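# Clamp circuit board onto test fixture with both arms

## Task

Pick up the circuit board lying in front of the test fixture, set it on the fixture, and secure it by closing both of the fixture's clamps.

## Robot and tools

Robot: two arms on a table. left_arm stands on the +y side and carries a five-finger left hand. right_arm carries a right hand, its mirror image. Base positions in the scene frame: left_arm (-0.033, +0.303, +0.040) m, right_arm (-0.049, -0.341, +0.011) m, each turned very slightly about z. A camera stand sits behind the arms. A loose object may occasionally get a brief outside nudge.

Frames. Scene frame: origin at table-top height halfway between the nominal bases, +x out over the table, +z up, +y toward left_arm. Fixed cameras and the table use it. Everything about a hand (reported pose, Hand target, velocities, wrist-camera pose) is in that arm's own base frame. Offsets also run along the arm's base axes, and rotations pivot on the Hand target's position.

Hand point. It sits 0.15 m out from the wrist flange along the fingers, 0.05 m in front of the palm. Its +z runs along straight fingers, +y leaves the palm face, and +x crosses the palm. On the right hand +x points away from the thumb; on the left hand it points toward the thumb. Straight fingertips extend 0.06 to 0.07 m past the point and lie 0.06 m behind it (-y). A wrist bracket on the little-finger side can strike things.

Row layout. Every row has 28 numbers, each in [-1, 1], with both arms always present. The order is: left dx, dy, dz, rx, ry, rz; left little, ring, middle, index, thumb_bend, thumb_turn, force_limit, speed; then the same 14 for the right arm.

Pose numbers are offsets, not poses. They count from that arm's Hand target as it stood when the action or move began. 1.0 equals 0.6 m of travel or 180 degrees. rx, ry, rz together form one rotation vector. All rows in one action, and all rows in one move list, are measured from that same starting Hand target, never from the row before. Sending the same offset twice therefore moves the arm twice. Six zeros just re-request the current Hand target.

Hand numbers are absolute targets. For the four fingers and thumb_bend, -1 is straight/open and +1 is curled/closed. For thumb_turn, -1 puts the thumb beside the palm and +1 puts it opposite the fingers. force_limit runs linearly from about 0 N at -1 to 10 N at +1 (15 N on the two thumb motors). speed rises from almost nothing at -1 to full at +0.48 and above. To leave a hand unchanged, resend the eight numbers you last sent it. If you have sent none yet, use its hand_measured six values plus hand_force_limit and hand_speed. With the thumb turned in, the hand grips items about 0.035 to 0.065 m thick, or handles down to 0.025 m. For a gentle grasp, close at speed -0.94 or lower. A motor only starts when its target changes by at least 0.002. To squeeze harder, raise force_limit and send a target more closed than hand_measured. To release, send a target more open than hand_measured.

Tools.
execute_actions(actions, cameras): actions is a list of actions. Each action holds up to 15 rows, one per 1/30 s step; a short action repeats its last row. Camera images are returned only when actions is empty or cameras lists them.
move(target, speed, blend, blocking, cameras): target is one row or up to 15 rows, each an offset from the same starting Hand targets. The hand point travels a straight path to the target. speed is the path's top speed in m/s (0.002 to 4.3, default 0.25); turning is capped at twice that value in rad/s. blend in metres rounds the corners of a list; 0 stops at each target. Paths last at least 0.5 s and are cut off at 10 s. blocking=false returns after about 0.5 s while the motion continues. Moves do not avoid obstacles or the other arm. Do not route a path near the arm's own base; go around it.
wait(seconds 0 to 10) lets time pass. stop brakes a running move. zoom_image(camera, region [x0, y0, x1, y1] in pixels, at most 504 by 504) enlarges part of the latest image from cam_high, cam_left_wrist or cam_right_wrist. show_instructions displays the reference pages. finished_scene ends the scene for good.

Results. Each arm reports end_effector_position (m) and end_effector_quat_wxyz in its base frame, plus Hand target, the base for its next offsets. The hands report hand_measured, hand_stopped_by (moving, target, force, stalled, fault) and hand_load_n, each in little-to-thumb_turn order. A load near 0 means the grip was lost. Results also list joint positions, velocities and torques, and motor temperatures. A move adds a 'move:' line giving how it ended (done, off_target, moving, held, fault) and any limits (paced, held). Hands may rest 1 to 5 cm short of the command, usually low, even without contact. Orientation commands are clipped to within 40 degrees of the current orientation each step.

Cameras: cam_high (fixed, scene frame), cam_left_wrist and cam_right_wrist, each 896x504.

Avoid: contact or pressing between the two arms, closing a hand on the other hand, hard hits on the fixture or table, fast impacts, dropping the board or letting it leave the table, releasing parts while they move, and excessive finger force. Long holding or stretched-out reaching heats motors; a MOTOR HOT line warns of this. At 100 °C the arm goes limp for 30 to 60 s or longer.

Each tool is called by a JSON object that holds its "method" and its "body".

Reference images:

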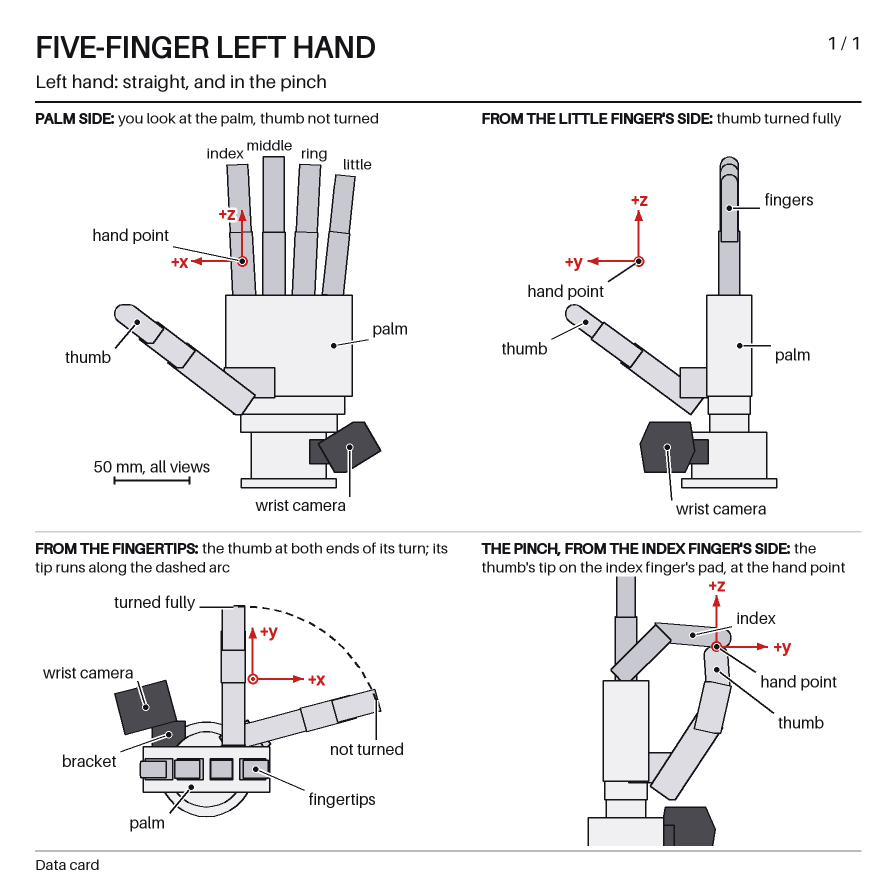

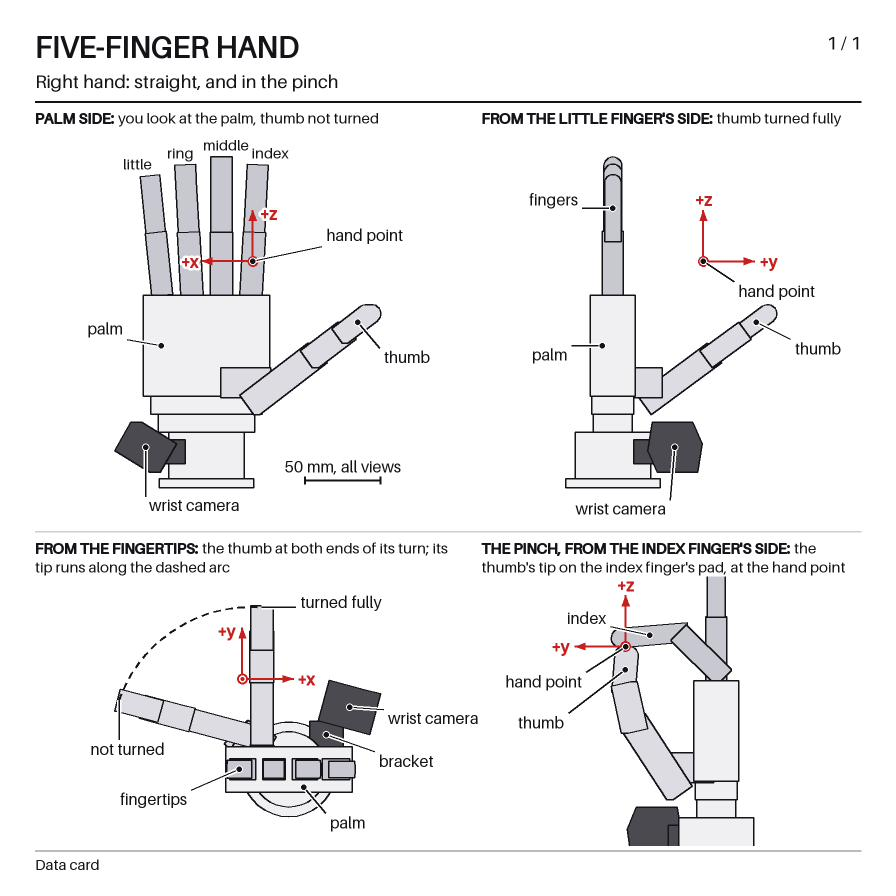

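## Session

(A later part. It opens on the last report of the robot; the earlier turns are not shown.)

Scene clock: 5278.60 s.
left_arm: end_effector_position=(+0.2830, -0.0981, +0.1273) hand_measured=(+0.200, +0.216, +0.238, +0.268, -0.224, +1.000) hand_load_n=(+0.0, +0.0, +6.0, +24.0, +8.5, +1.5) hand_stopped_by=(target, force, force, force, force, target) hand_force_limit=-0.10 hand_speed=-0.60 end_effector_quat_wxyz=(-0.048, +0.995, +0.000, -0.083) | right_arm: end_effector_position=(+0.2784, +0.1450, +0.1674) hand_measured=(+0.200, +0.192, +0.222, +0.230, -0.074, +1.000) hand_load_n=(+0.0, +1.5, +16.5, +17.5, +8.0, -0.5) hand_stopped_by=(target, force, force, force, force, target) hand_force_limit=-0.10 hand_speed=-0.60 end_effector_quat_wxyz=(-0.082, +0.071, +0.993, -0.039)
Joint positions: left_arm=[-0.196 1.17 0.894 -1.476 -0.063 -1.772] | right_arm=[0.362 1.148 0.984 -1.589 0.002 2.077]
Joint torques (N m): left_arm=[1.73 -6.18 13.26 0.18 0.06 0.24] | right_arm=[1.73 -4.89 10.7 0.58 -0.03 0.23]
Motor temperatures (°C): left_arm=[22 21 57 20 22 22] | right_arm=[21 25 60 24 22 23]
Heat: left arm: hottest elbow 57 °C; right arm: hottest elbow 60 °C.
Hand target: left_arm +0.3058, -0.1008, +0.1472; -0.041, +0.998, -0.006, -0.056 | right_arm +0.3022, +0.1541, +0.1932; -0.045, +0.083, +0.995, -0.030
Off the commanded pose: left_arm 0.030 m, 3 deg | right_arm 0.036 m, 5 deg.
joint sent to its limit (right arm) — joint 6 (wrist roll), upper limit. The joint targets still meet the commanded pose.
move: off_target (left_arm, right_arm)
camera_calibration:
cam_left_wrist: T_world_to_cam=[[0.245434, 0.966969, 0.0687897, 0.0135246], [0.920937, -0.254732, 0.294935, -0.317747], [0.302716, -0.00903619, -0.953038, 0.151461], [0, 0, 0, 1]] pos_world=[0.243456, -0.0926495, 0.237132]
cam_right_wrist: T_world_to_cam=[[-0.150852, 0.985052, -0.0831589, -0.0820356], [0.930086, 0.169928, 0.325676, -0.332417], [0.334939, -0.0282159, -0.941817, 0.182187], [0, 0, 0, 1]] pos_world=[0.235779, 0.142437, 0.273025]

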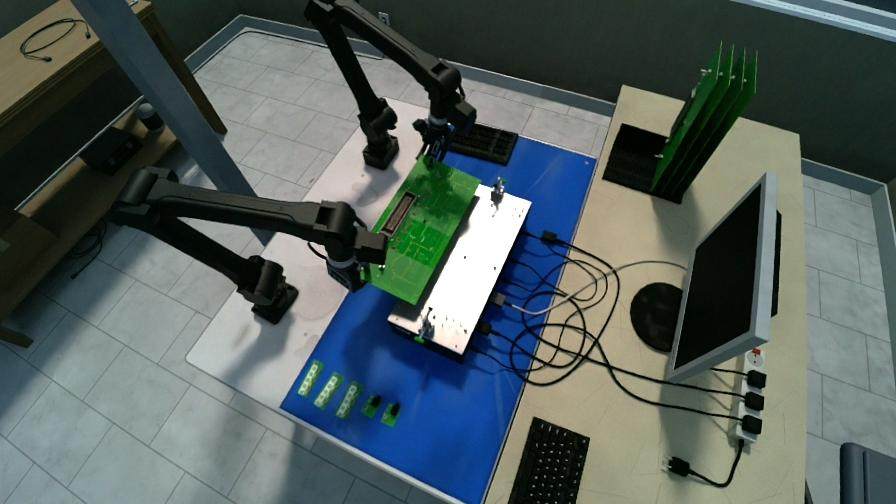

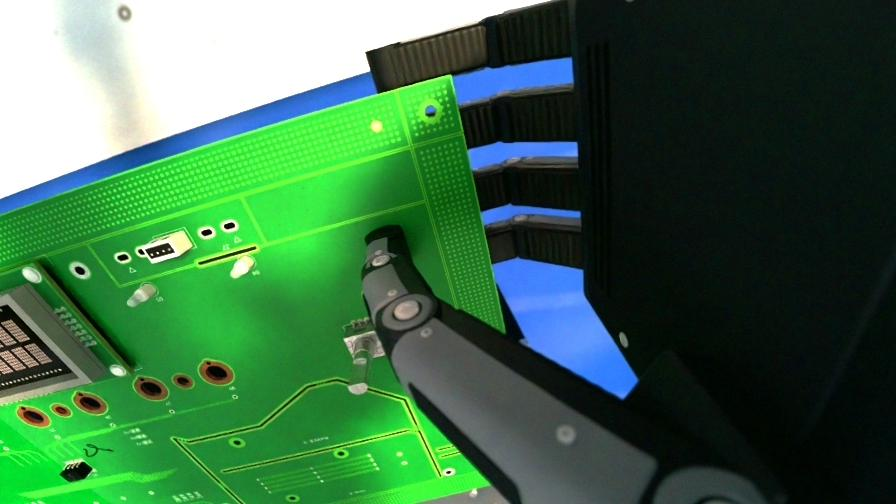

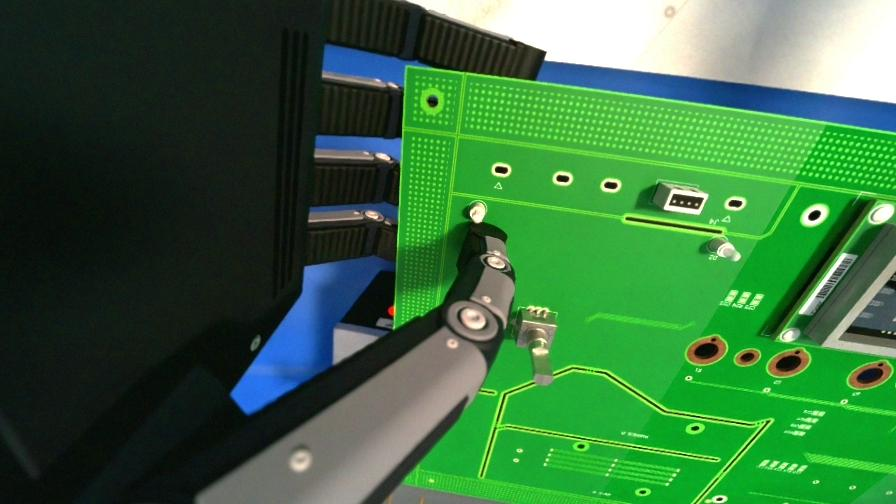

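{"method": "move", "body": {"target": [0.1667,0.0043,0,0.009,0,0,0.2,0.62,0.62,0.62,0.35,1,-0.1,-0.6,0.1667,0.005,-0.016,0.009,0,0,0.2,0.6,0.6,0.6,0.35,1,-0.1,-0.6], "speed": 0.06, "cameras": ["all"]}}

Scene clock: 5326.50 s.
left_arm: end_effector_position=(+0.3373, -0.1028, +0.1258) hand_measured=(+0.200, +0.216, +0.238, +0.268, -0.224, +1.000) hand_load_n=(+0.0, +7.5, +8.5, +16.0, +11.0, -6.5) hand_stopped_by=(target, force, force, force, force, target) hand_force_limit=-0.10 hand_speed=-0.60 end_effector_quat_wxyz=(-0.050, +0.990, -0.040, -0.126) | right_arm: end_effector_position=(+0.3585, +0.1447, +0.1545) hand_measured=(+0.200, +0.192, +0.222, +0.230, -0.074, +1.000) hand_load_n=(+0.0, +4.5, +10.0, +24.0, +3.5, -7.0) hand_stopped_by=(target, force, force, force, force, target) hand_force_limit=-0.10 hand_speed=-0.60 end_effector_quat_wxyz=(-0.101, +0.051, +0.993, -0.034)
Joint positions: left_arm=[-0.169 1.394 1.08 -1.521 -0.066 -1.667] | right_arm=[0.269 1.388 1.156 -1.552 0.002 1.942]
Joint torques (N m): left_arm=[2.9 -7.59 17.21 2.44 -0.91 -0.4] | right_arm=[1.67 -8.12 11.84 1.48 -0.57 0.67]
Motor temperatures (°C): left_arm=[22 21 66 20 22 22] | right_arm=[21 26 63 24 22 23]
Heat: left arm: hottest elbow 66 °C; right arm: hottest elbow 63 °C.
Hand target: left_arm +0.4058, -0.0983, +0.1473; -0.055, +0.997, -0.006, -0.056 | right_arm +0.4021, +0.1572, +0.1835; -0.046, +0.083, +0.995, -0.016
Off the commanded pose: left_arm 0.072 m, 9 deg | right_arm 0.054 m, 8 deg.
move: off_target (left_arm, right_arm)
camera_calibration:
cam_left_wrist: T_world_to_cam=[[0.322887, 0.945613, 0.0395034, -0.0198415], [0.922056, -0.323707, 0.212194, -0.365661], [0.213441, -0.0320903, -0.976429, 0.164254], [0, 0, 0, 1]] pos_world=[0.308508, -0.0943338, 0.238758]
cam_right_wrist: T_world_to_cam=[[-0.192297, 0.979415, -0.0613868, -0.0584074], [0.934438, 0.201855, 0.293394, -0.403965], [0.299746, -0.000943415, -0.954019, 0.153825], [0, 0, 0, 1]] pos_world=[0.32014, 0.138893, 0.261687]

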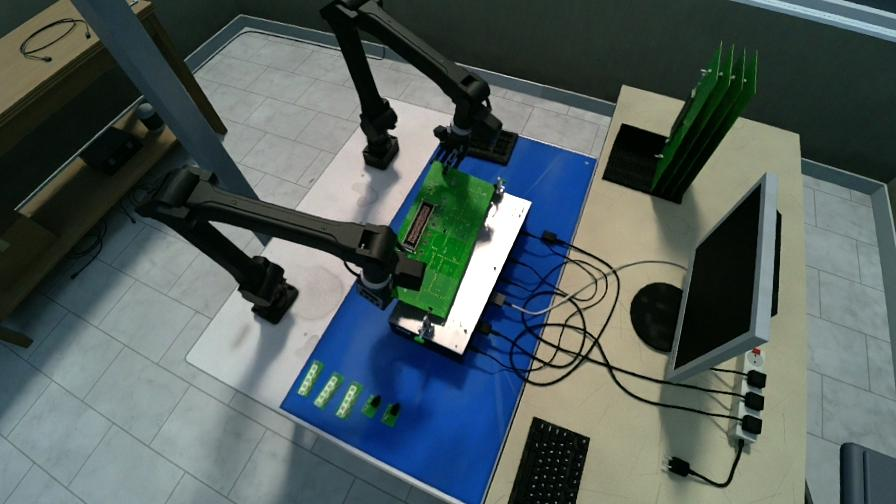

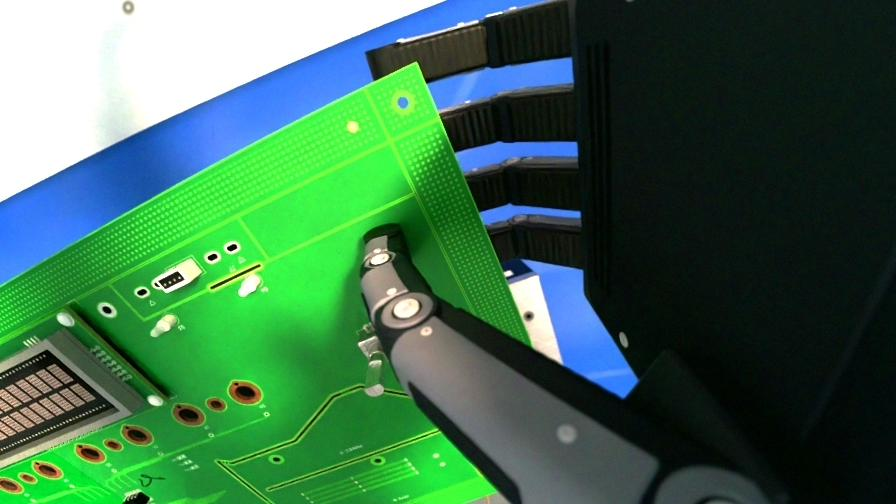

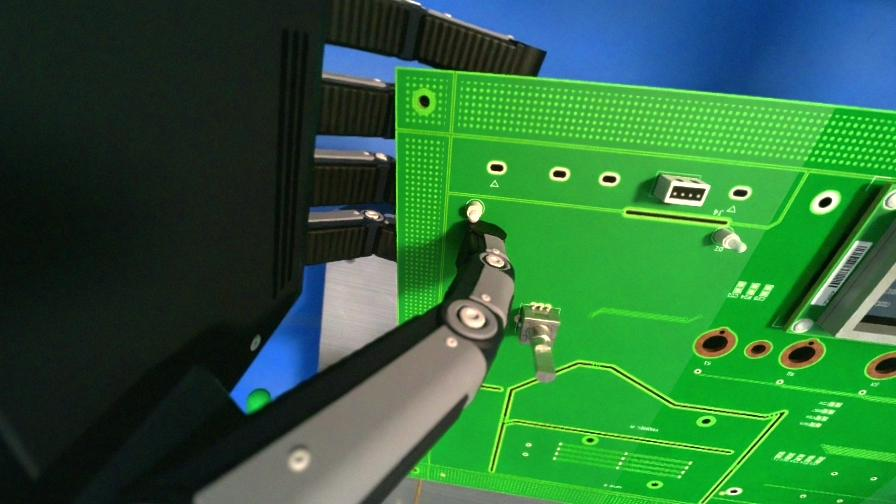

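{"method": "move", "body": {"target": [-0.14,-0.0043,0,0,0,0,0.2,0.62,0.62,0.62,0.35,1,-0.1,-0.6,-0.1,-0.005,0,0,0,0,0.2,0.6,0.6,0.6,0.35,1,-0.1,-0.6], "speed": 0.08, "cameras": ["all"]}}

{"method": "zoom_image", "body": {"camera": "cam_high", "region": [460, 150, 530, 210]}}

{"method": "zoom_image", "body": {"camera": "cam_high", "region": [390, 270, 470, 350]}}

Scene clock: 5333.13 s.
left_arm: end_effector_position=(+0.3162, -0.0967, +0.1381) hand_measured=(+0.200, +0.216, +0.238, +0.268, -0.224, +1.000) hand_load_n=(+0.0, +2.5, +7.0, +24.0, +6.5, -10.5) hand_stopped_by=(target, force, force, force, force, target) hand_force_limit=-0.10 hand_speed=-0.60 end_effector_quat_wxyz=(-0.054, +0.996, -0.022, -0.073) | right_arm: end_effector_position=(+0.3386, +0.1521, +0.1770) hand_measured=(+0.200, +0.192, +0.222, +0.228, -0.074, +1.000) hand_load_n=(+0.0, +3.5, +16.0, +22.0, +3.0, -5.5) hand_stopped_by=(target, force, force, force, force, target) hand_force_limit=-0.10 hand_speed=-0.60 end_effector_quat_wxyz=(-0.059, +0.064, +0.996, -0.020)
Joint positions: left_arm=[-0.177 1.244 0.984 -1.473 -0.083 -1.71] | right_arm=[0.308 1.264 1.099 -1.53 -0.006 2.007]
Joint torques (N m): left_arm=[-0.56 -9.23 9.24 0.03 -0.07 -0.42] | right_arm=[1.96 -7.94 6.31 0.65 -0.29 0.48]
Motor temperatures (°C): left_arm=[22 21 66 21 22 22] | right_arm=[21 26 64 24 22 23]
Heat: left arm: hottest elbow 66 °C; right arm: hottest elbow 64 °C.
Hand target: left_arm +0.3217, -0.1009, +0.1471; -0.055, +0.997, -0.006, -0.056 | right_arm +0.3422, +0.1542, +0.1836; -0.046, +0.083, +0.995, -0.015
Off the commanded pose: left_arm 0.012 m, 3 deg | right_arm 0.008 m, 3 deg.
move: off_target (left_arm, right_arm)
camera_calibration:
cam_left_wrist: T_world_to_cam=[[0.287573, 0.954431, 0.0797743, -0.0127384], [0.903473, -0.297975, 0.308136, -0.35172], [0.317865, -0.0165378, -0.947992, 0.145491], [0, 0, 0, 1]] pos_world=[0.275186, -0.0902395, 0.247318]
cam_right_wrist: T_world_to_cam=[[-0.161301, 0.985378, -0.0548826, -0.0806659], [0.910374, 0.170034, 0.377236, -0.39527], [0.381052, 0.0108848, -0.924489, 0.146648], [0, 0, 0, 1]] pos_world=[0.290951, 0.145099, 0.280258]

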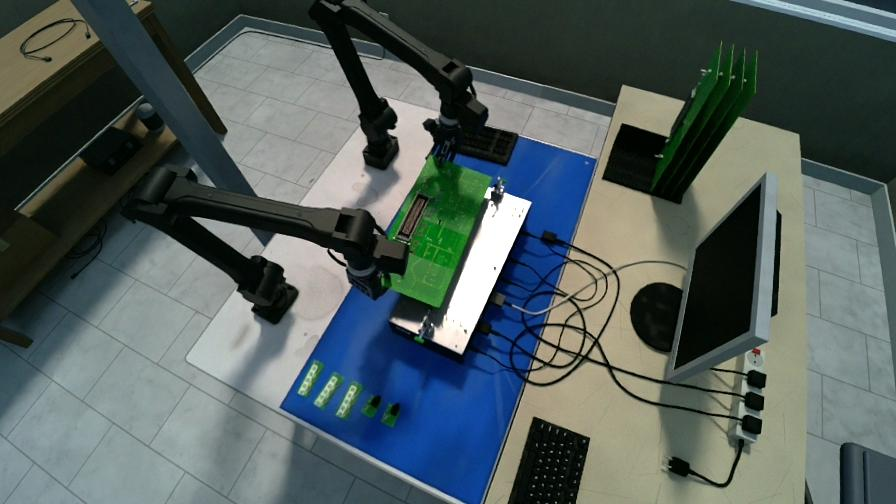

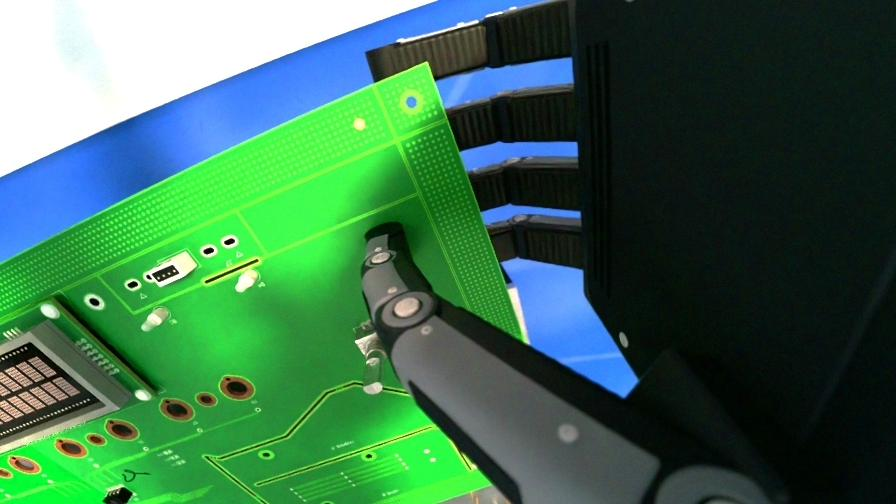

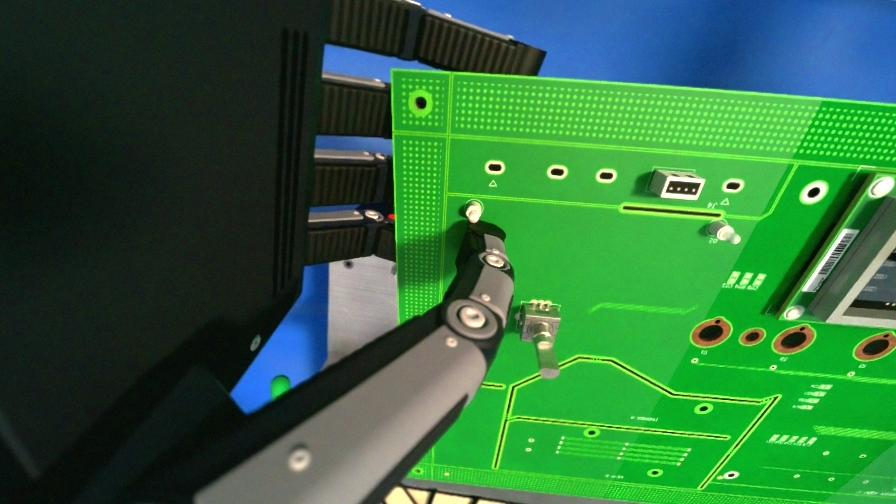

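Scaled by 7.200.

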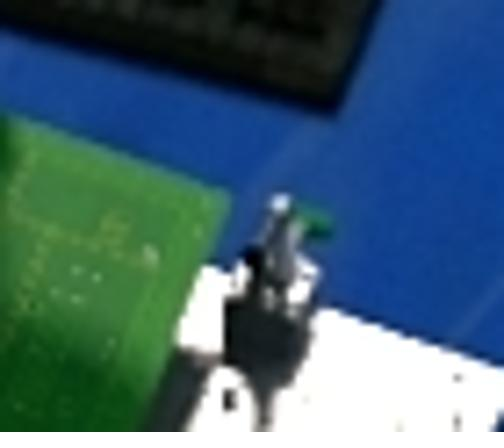

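Scaled by 6.300.

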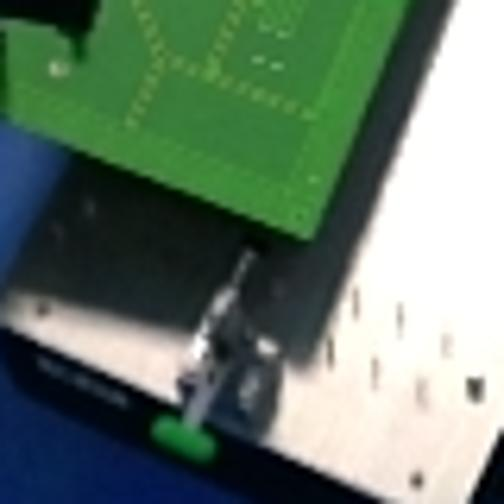

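{"method": "move", "body": {"target": [[-0.0425,-0.0085,0,0,0,-0.016,0.2,0.62,0.62,0.62,0.35,1,-0.1,-0.6,-0.075,-0.009,0,0,0,-0.016,0.2,0.6,0.6,0.6,0.35,1,-0.1,-0.6],[-0.0425,-0.0085,-0.0667,0,0,-0.016,0.2,0.62,0.62,0.62,0.35,1,-0.1,-0.6,-0.075,-0.009,-0.0667,0,0,-0.016,0.2,0.6,0.6,0.6,0.35,1,-0.1,-0.6]], "speed": 0.06, "cameras": ["all"]}}

{"method": "zoom_image", "body": {"camera": "cam_high", "region": [460, 150, 530, 210]}}

{"method": "zoom_image", "body": {"camera": "cam_high", "region": [390, 270, 470, 350]}}

Scene clock: 5390.57 s.
left_arm: end_effector_position=(+0.2883, -0.1016, +0.1052) hand_measured=(+0.200, +0.216, +0.238, +0.268, -0.224, +1.000) hand_load_n=(+0.0, +1.0, +6.5, +24.5, +5.5, -10.5) hand_stopped_by=(target, force, force, force, force, target) hand_force_limit=-0.10 hand_speed=-0.60 end_effector_quat_wxyz=(-0.055, +0.996, -0.039, -0.063) | right_arm: end_effector_position=(+0.2936, +0.1449, +0.1414) hand_measured=(+0.200, +0.192, +0.222, +0.228, -0.074, +1.000) hand_load_n=(+0.0, +3.0, +17.5, +20.5, +3.0, -5.5) hand_stopped_by=(target, force, force, force, force, target) hand_force_limit=-0.10 hand_speed=-0.60 end_effector_quat_wxyz=(-0.056, +0.084, +0.995, -0.011)
Joint positions: left_arm=[-0.211 1.188 0.849 -1.376 -0.086 -1.71] | right_arm=[0.328 1.147 0.908 -1.443 -0.025 2.066]
Joint torques (N m): left_arm=[-0.32 -6.24 9.26 0.5 -0.1 -0.26] | right_arm=[1.96 -4.89 6.24 0.73 -0.43 0.33]
Motor temperatures (°C): left_arm=[22 22 58 20 22 23] | right_arm=[21 27 53 24 22 23]
Heat: left arm: hottest elbow 58 °C; right arm: hottest elbow 53 °C.
Hand target: left_arm +0.2963, -0.1059, +0.1071; -0.056, +0.996, -0.031, -0.054 | right_arm +0.2972, +0.1488, +0.1436; -0.046, +0.108, +0.993, -0.014
Off the commanded pose: left_arm 0.009 m, 1 deg | right_arm 0.006 m, 3 deg.
joint sent to its limit (right arm) — joint 6 (wrist roll), upper limit. The joint targets still meet the commanded pose.
move: off_target (right_arm)
camera_calibration:
cam_left_wrist: T_world_to_cam=[[0.318702, 0.944084, 0.0844609, -0.00800136], [0.886976, -0.328466, 0.324628, -0.317883], [0.334219, -0.0285448, -0.942063, 0.116601], [0, 0, 0, 1]] pos_world=[0.245535, -0.0935315, 0.213715]
cam_right_wrist: T_world_to_cam=[[-0.120365, 0.991862, -0.0414914, -0.0976361], [0.913908, 0.127032, 0.385531, -0.335608], [0.387664, 0.00848496, -0.921762, 0.129018], [0, 0, 0, 1]] pos_world=[0.244947, 0.13838, 0.24426]

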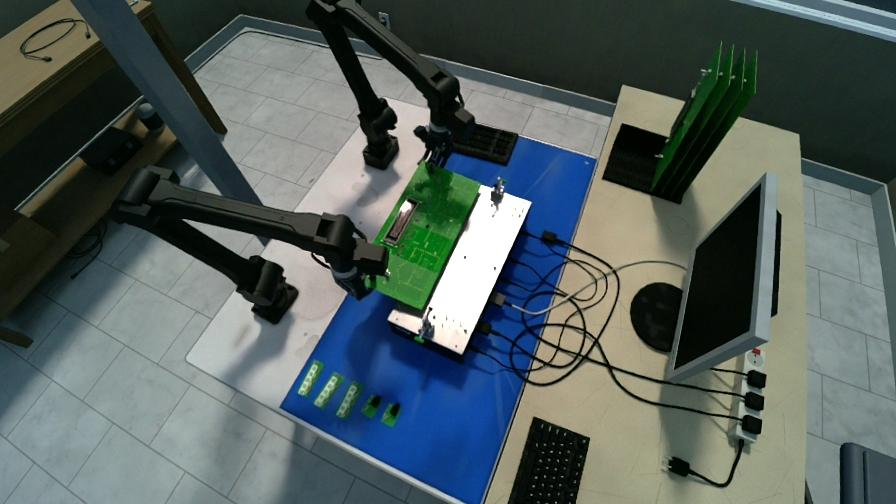

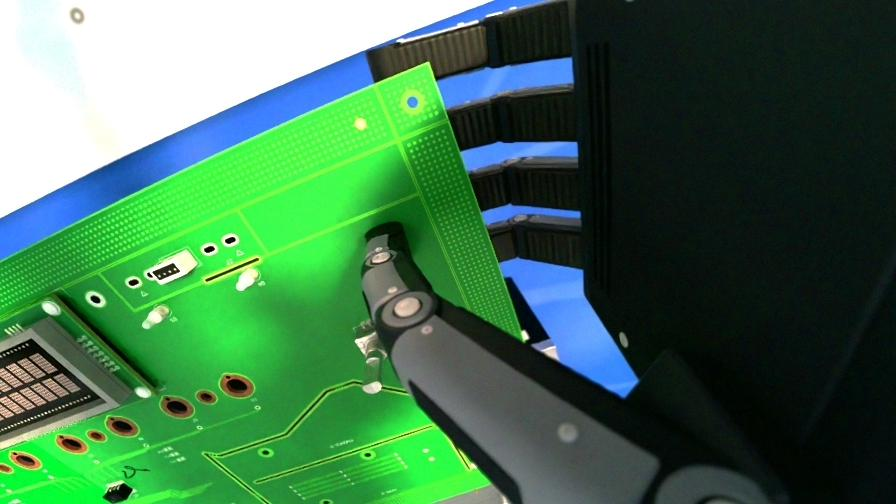

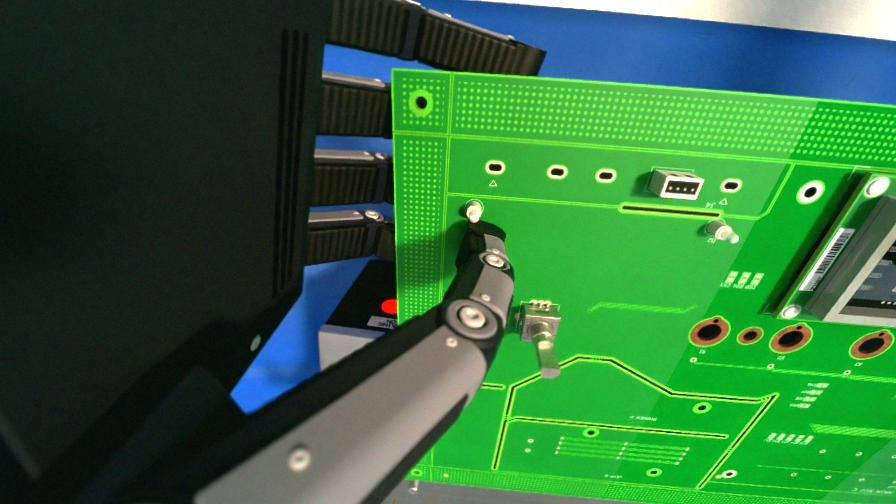

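Scaled by 7.200.

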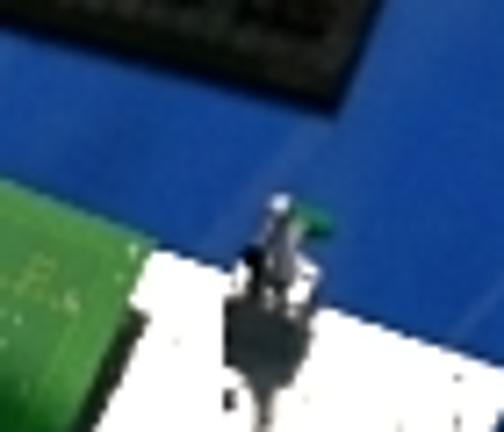

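Scaled by 6.300.

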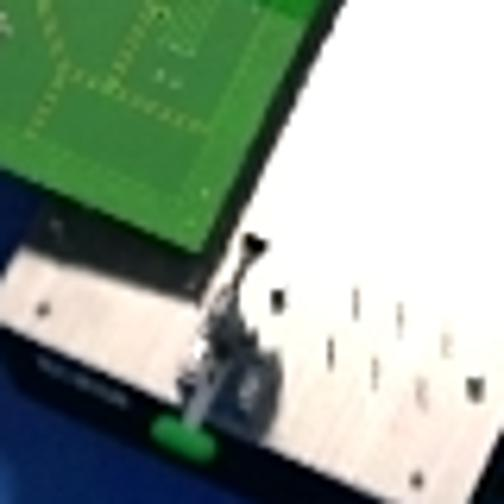

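{"method": "zoom_image", "body": {"camera": "cam_high", "region": [500, 190, 540, 230]}}

{"method": "zoom_image", "body": {"camera": "cam_high", "region": [425, 290, 475, 350]}}

{"method": "zoom_image", "body": {"camera": "cam_high", "region": [425, 190, 535, 350]}}

Scaled by 12.600.

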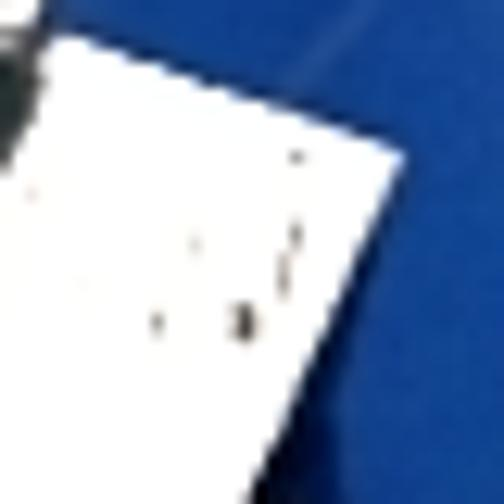

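Scaled by 8.400.

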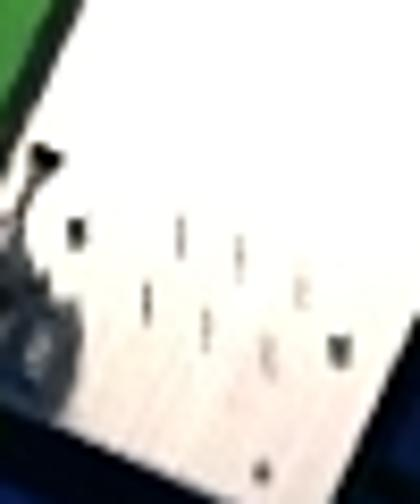

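Scaled by 3.150.

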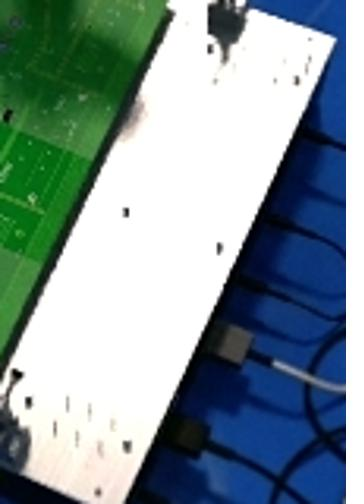

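{"method": "move", "body": {"target": [0.105,0.002,-0.013,0,0,-0.015,0.2,0.62,0.62,0.62,0.35,1,-0.1,-0.6,0.075,0.002,-0.007,0,0,-0.015,0.2,0.6,0.6,0.6,0.35,1,-0.1,-0.6], "speed": 0.05, "cameras": ["all"]}}

{"method": "zoom_image", "body": {"camera": "cam_high", "region": [460, 150, 530, 210]}}

{"method": "zoom_image", "body": {"camera": "cam_high", "region": [390, 270, 470, 350]}}

Scene clock: 5448.90 s.
left_arm: end_effector_position=(+0.3094, -0.0972, +0.0902) hand_measured=(+0.200, +0.214, +0.238, +0.268, -0.224, +1.000) hand_load_n=(+8.0, +18.0, +9.5, +9.0, +6.0, -14.0) hand_stopped_by=(target, force, force, force, force, target) hand_force_limit=-0.10 hand_speed=-0.60 end_effector_quat_wxyz=(-0.059, +0.992, -0.065, -0.093) | right_arm: end_effector_position=(+0.2979, +0.1486, +0.1259) hand_measured=(+0.200, +0.192, +0.222, +0.230, -0.074, +1.000) hand_load_n=(+5.0, +8.0, +21.5, +7.5, +4.5, -8.5) hand_stopped_by=(target, force, force, force, force, target) hand_force_limit=-0.10 hand_speed=-0.60 end_effector_quat_wxyz=(-0.087, +0.087, +0.992, -0.012)
Joint positions: left_arm=[-0.181 1.313 0.91 -1.368 -0.096 -1.63] | right_arm=[0.322 1.217 0.92 -1.443 -0.046 2.063]
Joint torques (N m): left_arm=[0.91 -4.54 14.87 2.1 -0.16 -0.15] | right_arm=[-1.14 -2.49 10.85 1.72 0.21 0.35]
Motor temperatures (°C): left_arm=[22 21 57 20 22 22] | right_arm=[21 26 48 24 22 23]
Heat: left arm: hottest elbow 57 °C; right arm: hottest elbow 48 °C.
Hand target: left_arm +0.3592, -0.1047, +0.0993; -0.058, +0.995, -0.054, -0.053 | right_arm +0.3422, +0.1499, +0.1393; -0.047, +0.131, +0.990, -0.013
Off the commanded pose: left_arm 0.051 m, 5 deg | right_arm 0.046 m, 7 deg.
joint sent to its limit (right arm) — joint 6 (wrist roll), upper limit. The joint targets are off in position, not in orientation.
move: off_target (left_arm, right_arm)
camera_calibration:
cam_left_wrist: T_world_to_cam=[[0.370877, 0.92598, 0.0707934, -0.0342502], [0.887631, -0.375865, 0.26615, -0.329827], [0.273058, -0.0358704, -0.961328, 0.115478], [0, 0, 0, 1]] pos_world=[0.273935, -0.0881132, 0.201221]
cam_right_wrist: T_world_to_cam=[[-0.115802, 0.99275, -0.032203, -0.104096], [0.936592, 0.119932, 0.32926, -0.332633], [0.330735, 0.00796803, -0.94369, 0.132812], [0, 0, 0, 1]] pos_world=[0.255561, 0.142177, 0.231504]

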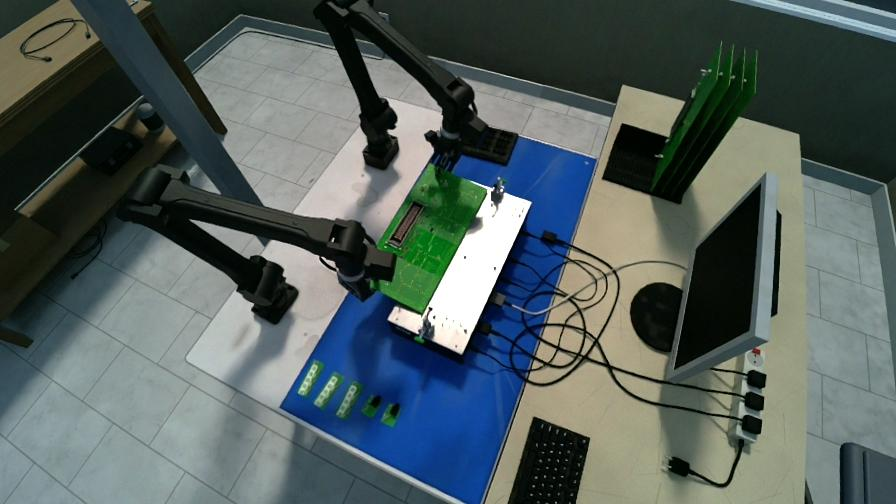

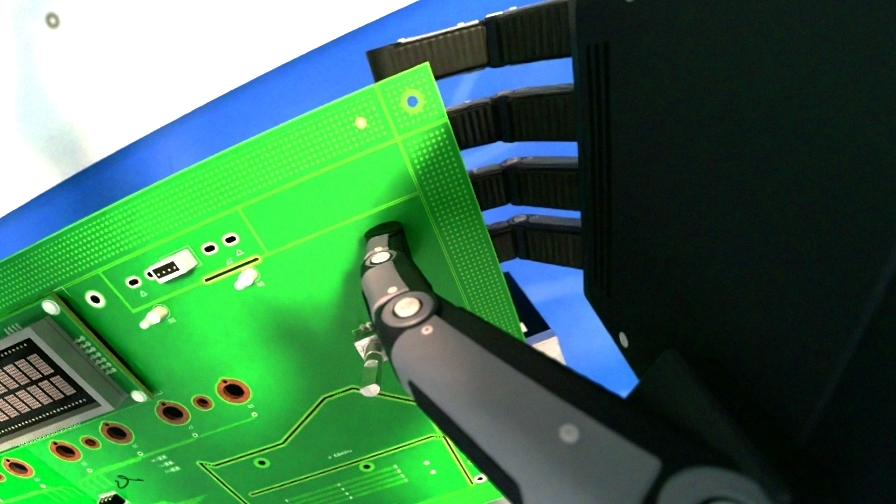

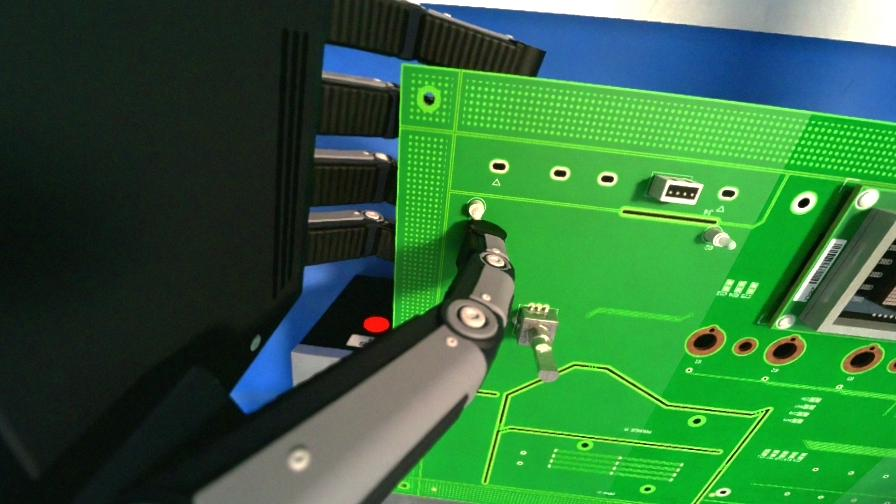

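Scaled by 7.200.

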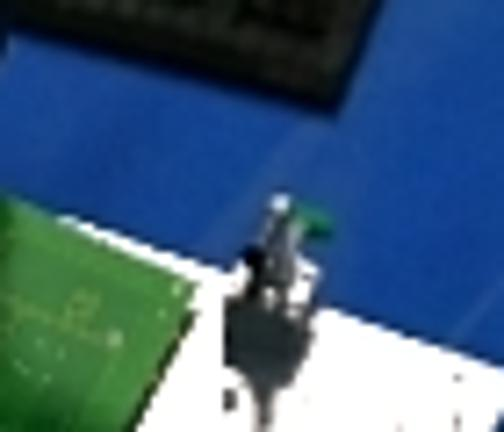

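Scaled by 6.300.

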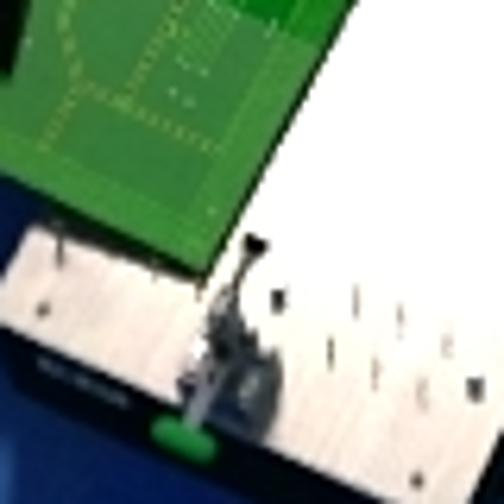

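{"method": "move", "body": {"target": [-0.06,0,0.03,0,0,0,0.2,0.62,0.62,0.62,0.35,1,-0.1,-0.6,-0.06,0,0.042,0,0,0,0.2,0.6,0.6,0.6,0.35,1,-0.1,-0.6], "speed": 0.06, "cameras": ["all"]}}

{"method": "zoom_image", "body": {"camera": "cam_high", "region": [460, 150, 530, 210]}}

{"method": "zoom_image", "body": {"camera": "cam_high", "region": [390, 270, 470, 350]}}

Scene clock: 5462.70 s.
left_arm: end_effector_position=(+0.3079, -0.1004, +0.0988) hand_measured=(+0.200, +0.216, +0.238, +0.268, -0.224, +1.000) hand_load_n=(+0.0, +2.5, +7.0, +23.5, +5.5, -11.0) hand_stopped_by=(target, force, force, force, force, target) hand_force_limit=-0.10 hand_speed=-0.60 end_effector_quat_wxyz=(-0.056, +0.993, -0.068, -0.082) | right_arm: end_effector_position=(+0.2904, +0.1451, +0.1376) hand_measured=(+0.200, +0.192, +0.222, +0.230, -0.074, +1.000) hand_load_n=(+0.0, +0.5, +21.5, +18.5, +4.0, -6.0) hand_stopped_by=(target, force, force, force, force, target) hand_force_limit=-0.10 hand_speed=-0.60 end_effector_quat_wxyz=(-0.083, +0.096, +0.992, -0.012)
Joint positions: left_arm=[-0.189 1.285 0.91 -1.374 -0.091 -1.63] | right_arm=[0.321 1.177 0.92 -1.476 -0.046 2.081]
Joint torques (N m): left_arm=[-0.15 -9.88 10.89 -0.13 -0.21 -0.33] | right_arm=[1.03 -6.95 9.51 -0.02 -0.4 0.19]
Motor temperatures (°C): left_arm=[22 21 63 21 22 22] | right_arm=[21 26 54 24 23 23]
Heat: left arm: hottest elbow 63 °C; right arm: hottest elbow 54 °C.
Hand target: left_arm +0.3232, -0.1047, +0.1173; -0.057, +0.995, -0.054, -0.053 | right_arm +0.3062, +0.1500, +0.1645; -0.047, +0.131, +0.990, -0.013
Off the commanded pose: left_arm 0.024 m, 4 deg | right_arm 0.032 m, 6 deg.
joint sent to its limit (right arm) — joint 6 (wrist roll), upper limit. The joint targets are off in orientation, not in position.
move: off_target (left_arm, right_arm)
camera_calibration:
cam_left_wrist: T_world_to_cam=[[0.375627, 0.924103, 0.0702791, -0.032915], [0.879342, -0.379326, 0.28787, -0.331951], [0.29268, -0.0463321, -0.955087, 0.116278], [0, 0, 0, 1]] pos_world=[0.27023, -0.0901132, 0.208928]
cam_right_wrist: T_world_to_cam=[[-0.0983297, 0.994602, -0.0331308, -0.106357], [0.936115, 0.103741, 0.336046, -0.327473], [0.337669, 0.00202905, -0.941263, 0.144899], [0, 0, 0, 1]] pos_world=[0.247166, 0.139461, 0.24291]

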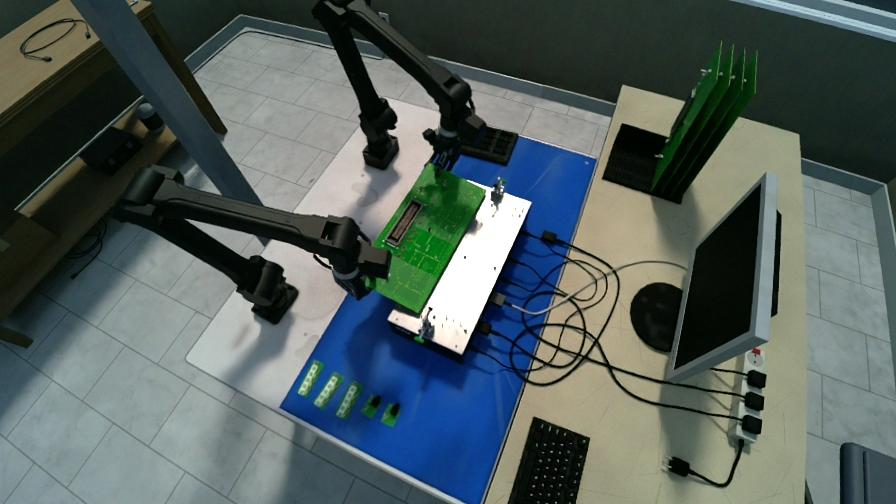

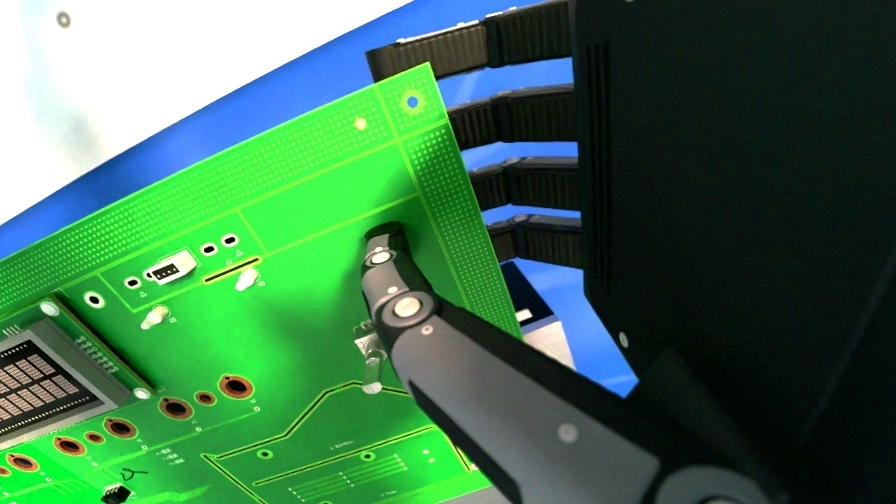

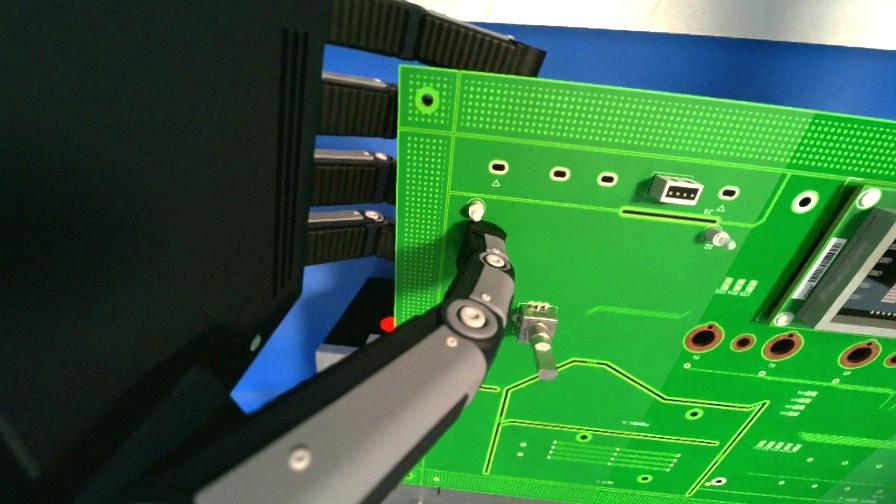

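Scaled by 7.200.

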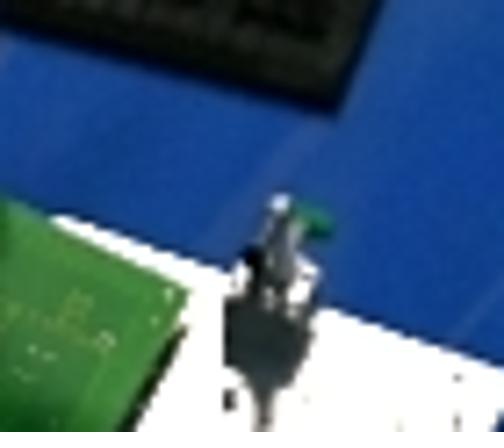

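Scaled by 6.300.

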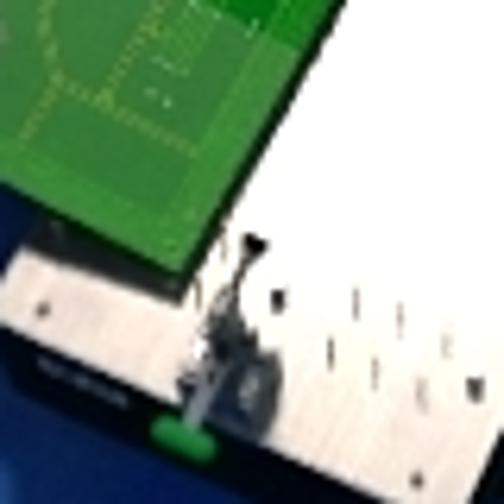

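{"method": "zoom_image", "body": {"camera": "cam_right_wrist", "region": [370, 434, 510, 504]}}

{"method": "zoom_image", "body": {"camera": "cam_right_wrist", "region": [200, 230, 420, 420]}}

Scaled by 3.600.

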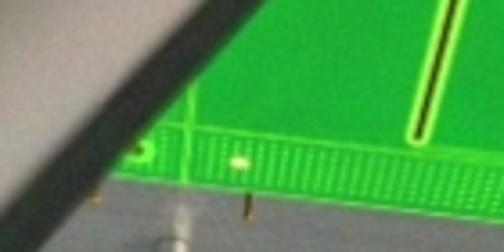

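Scaled by 2.291.

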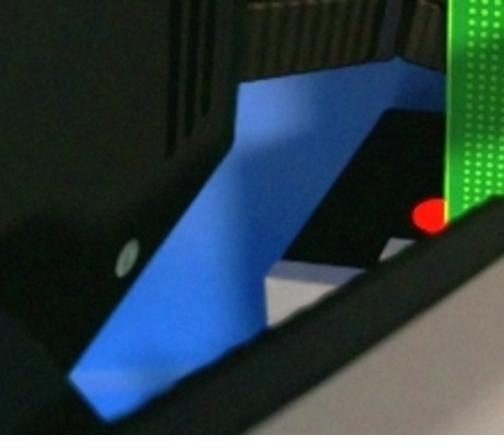

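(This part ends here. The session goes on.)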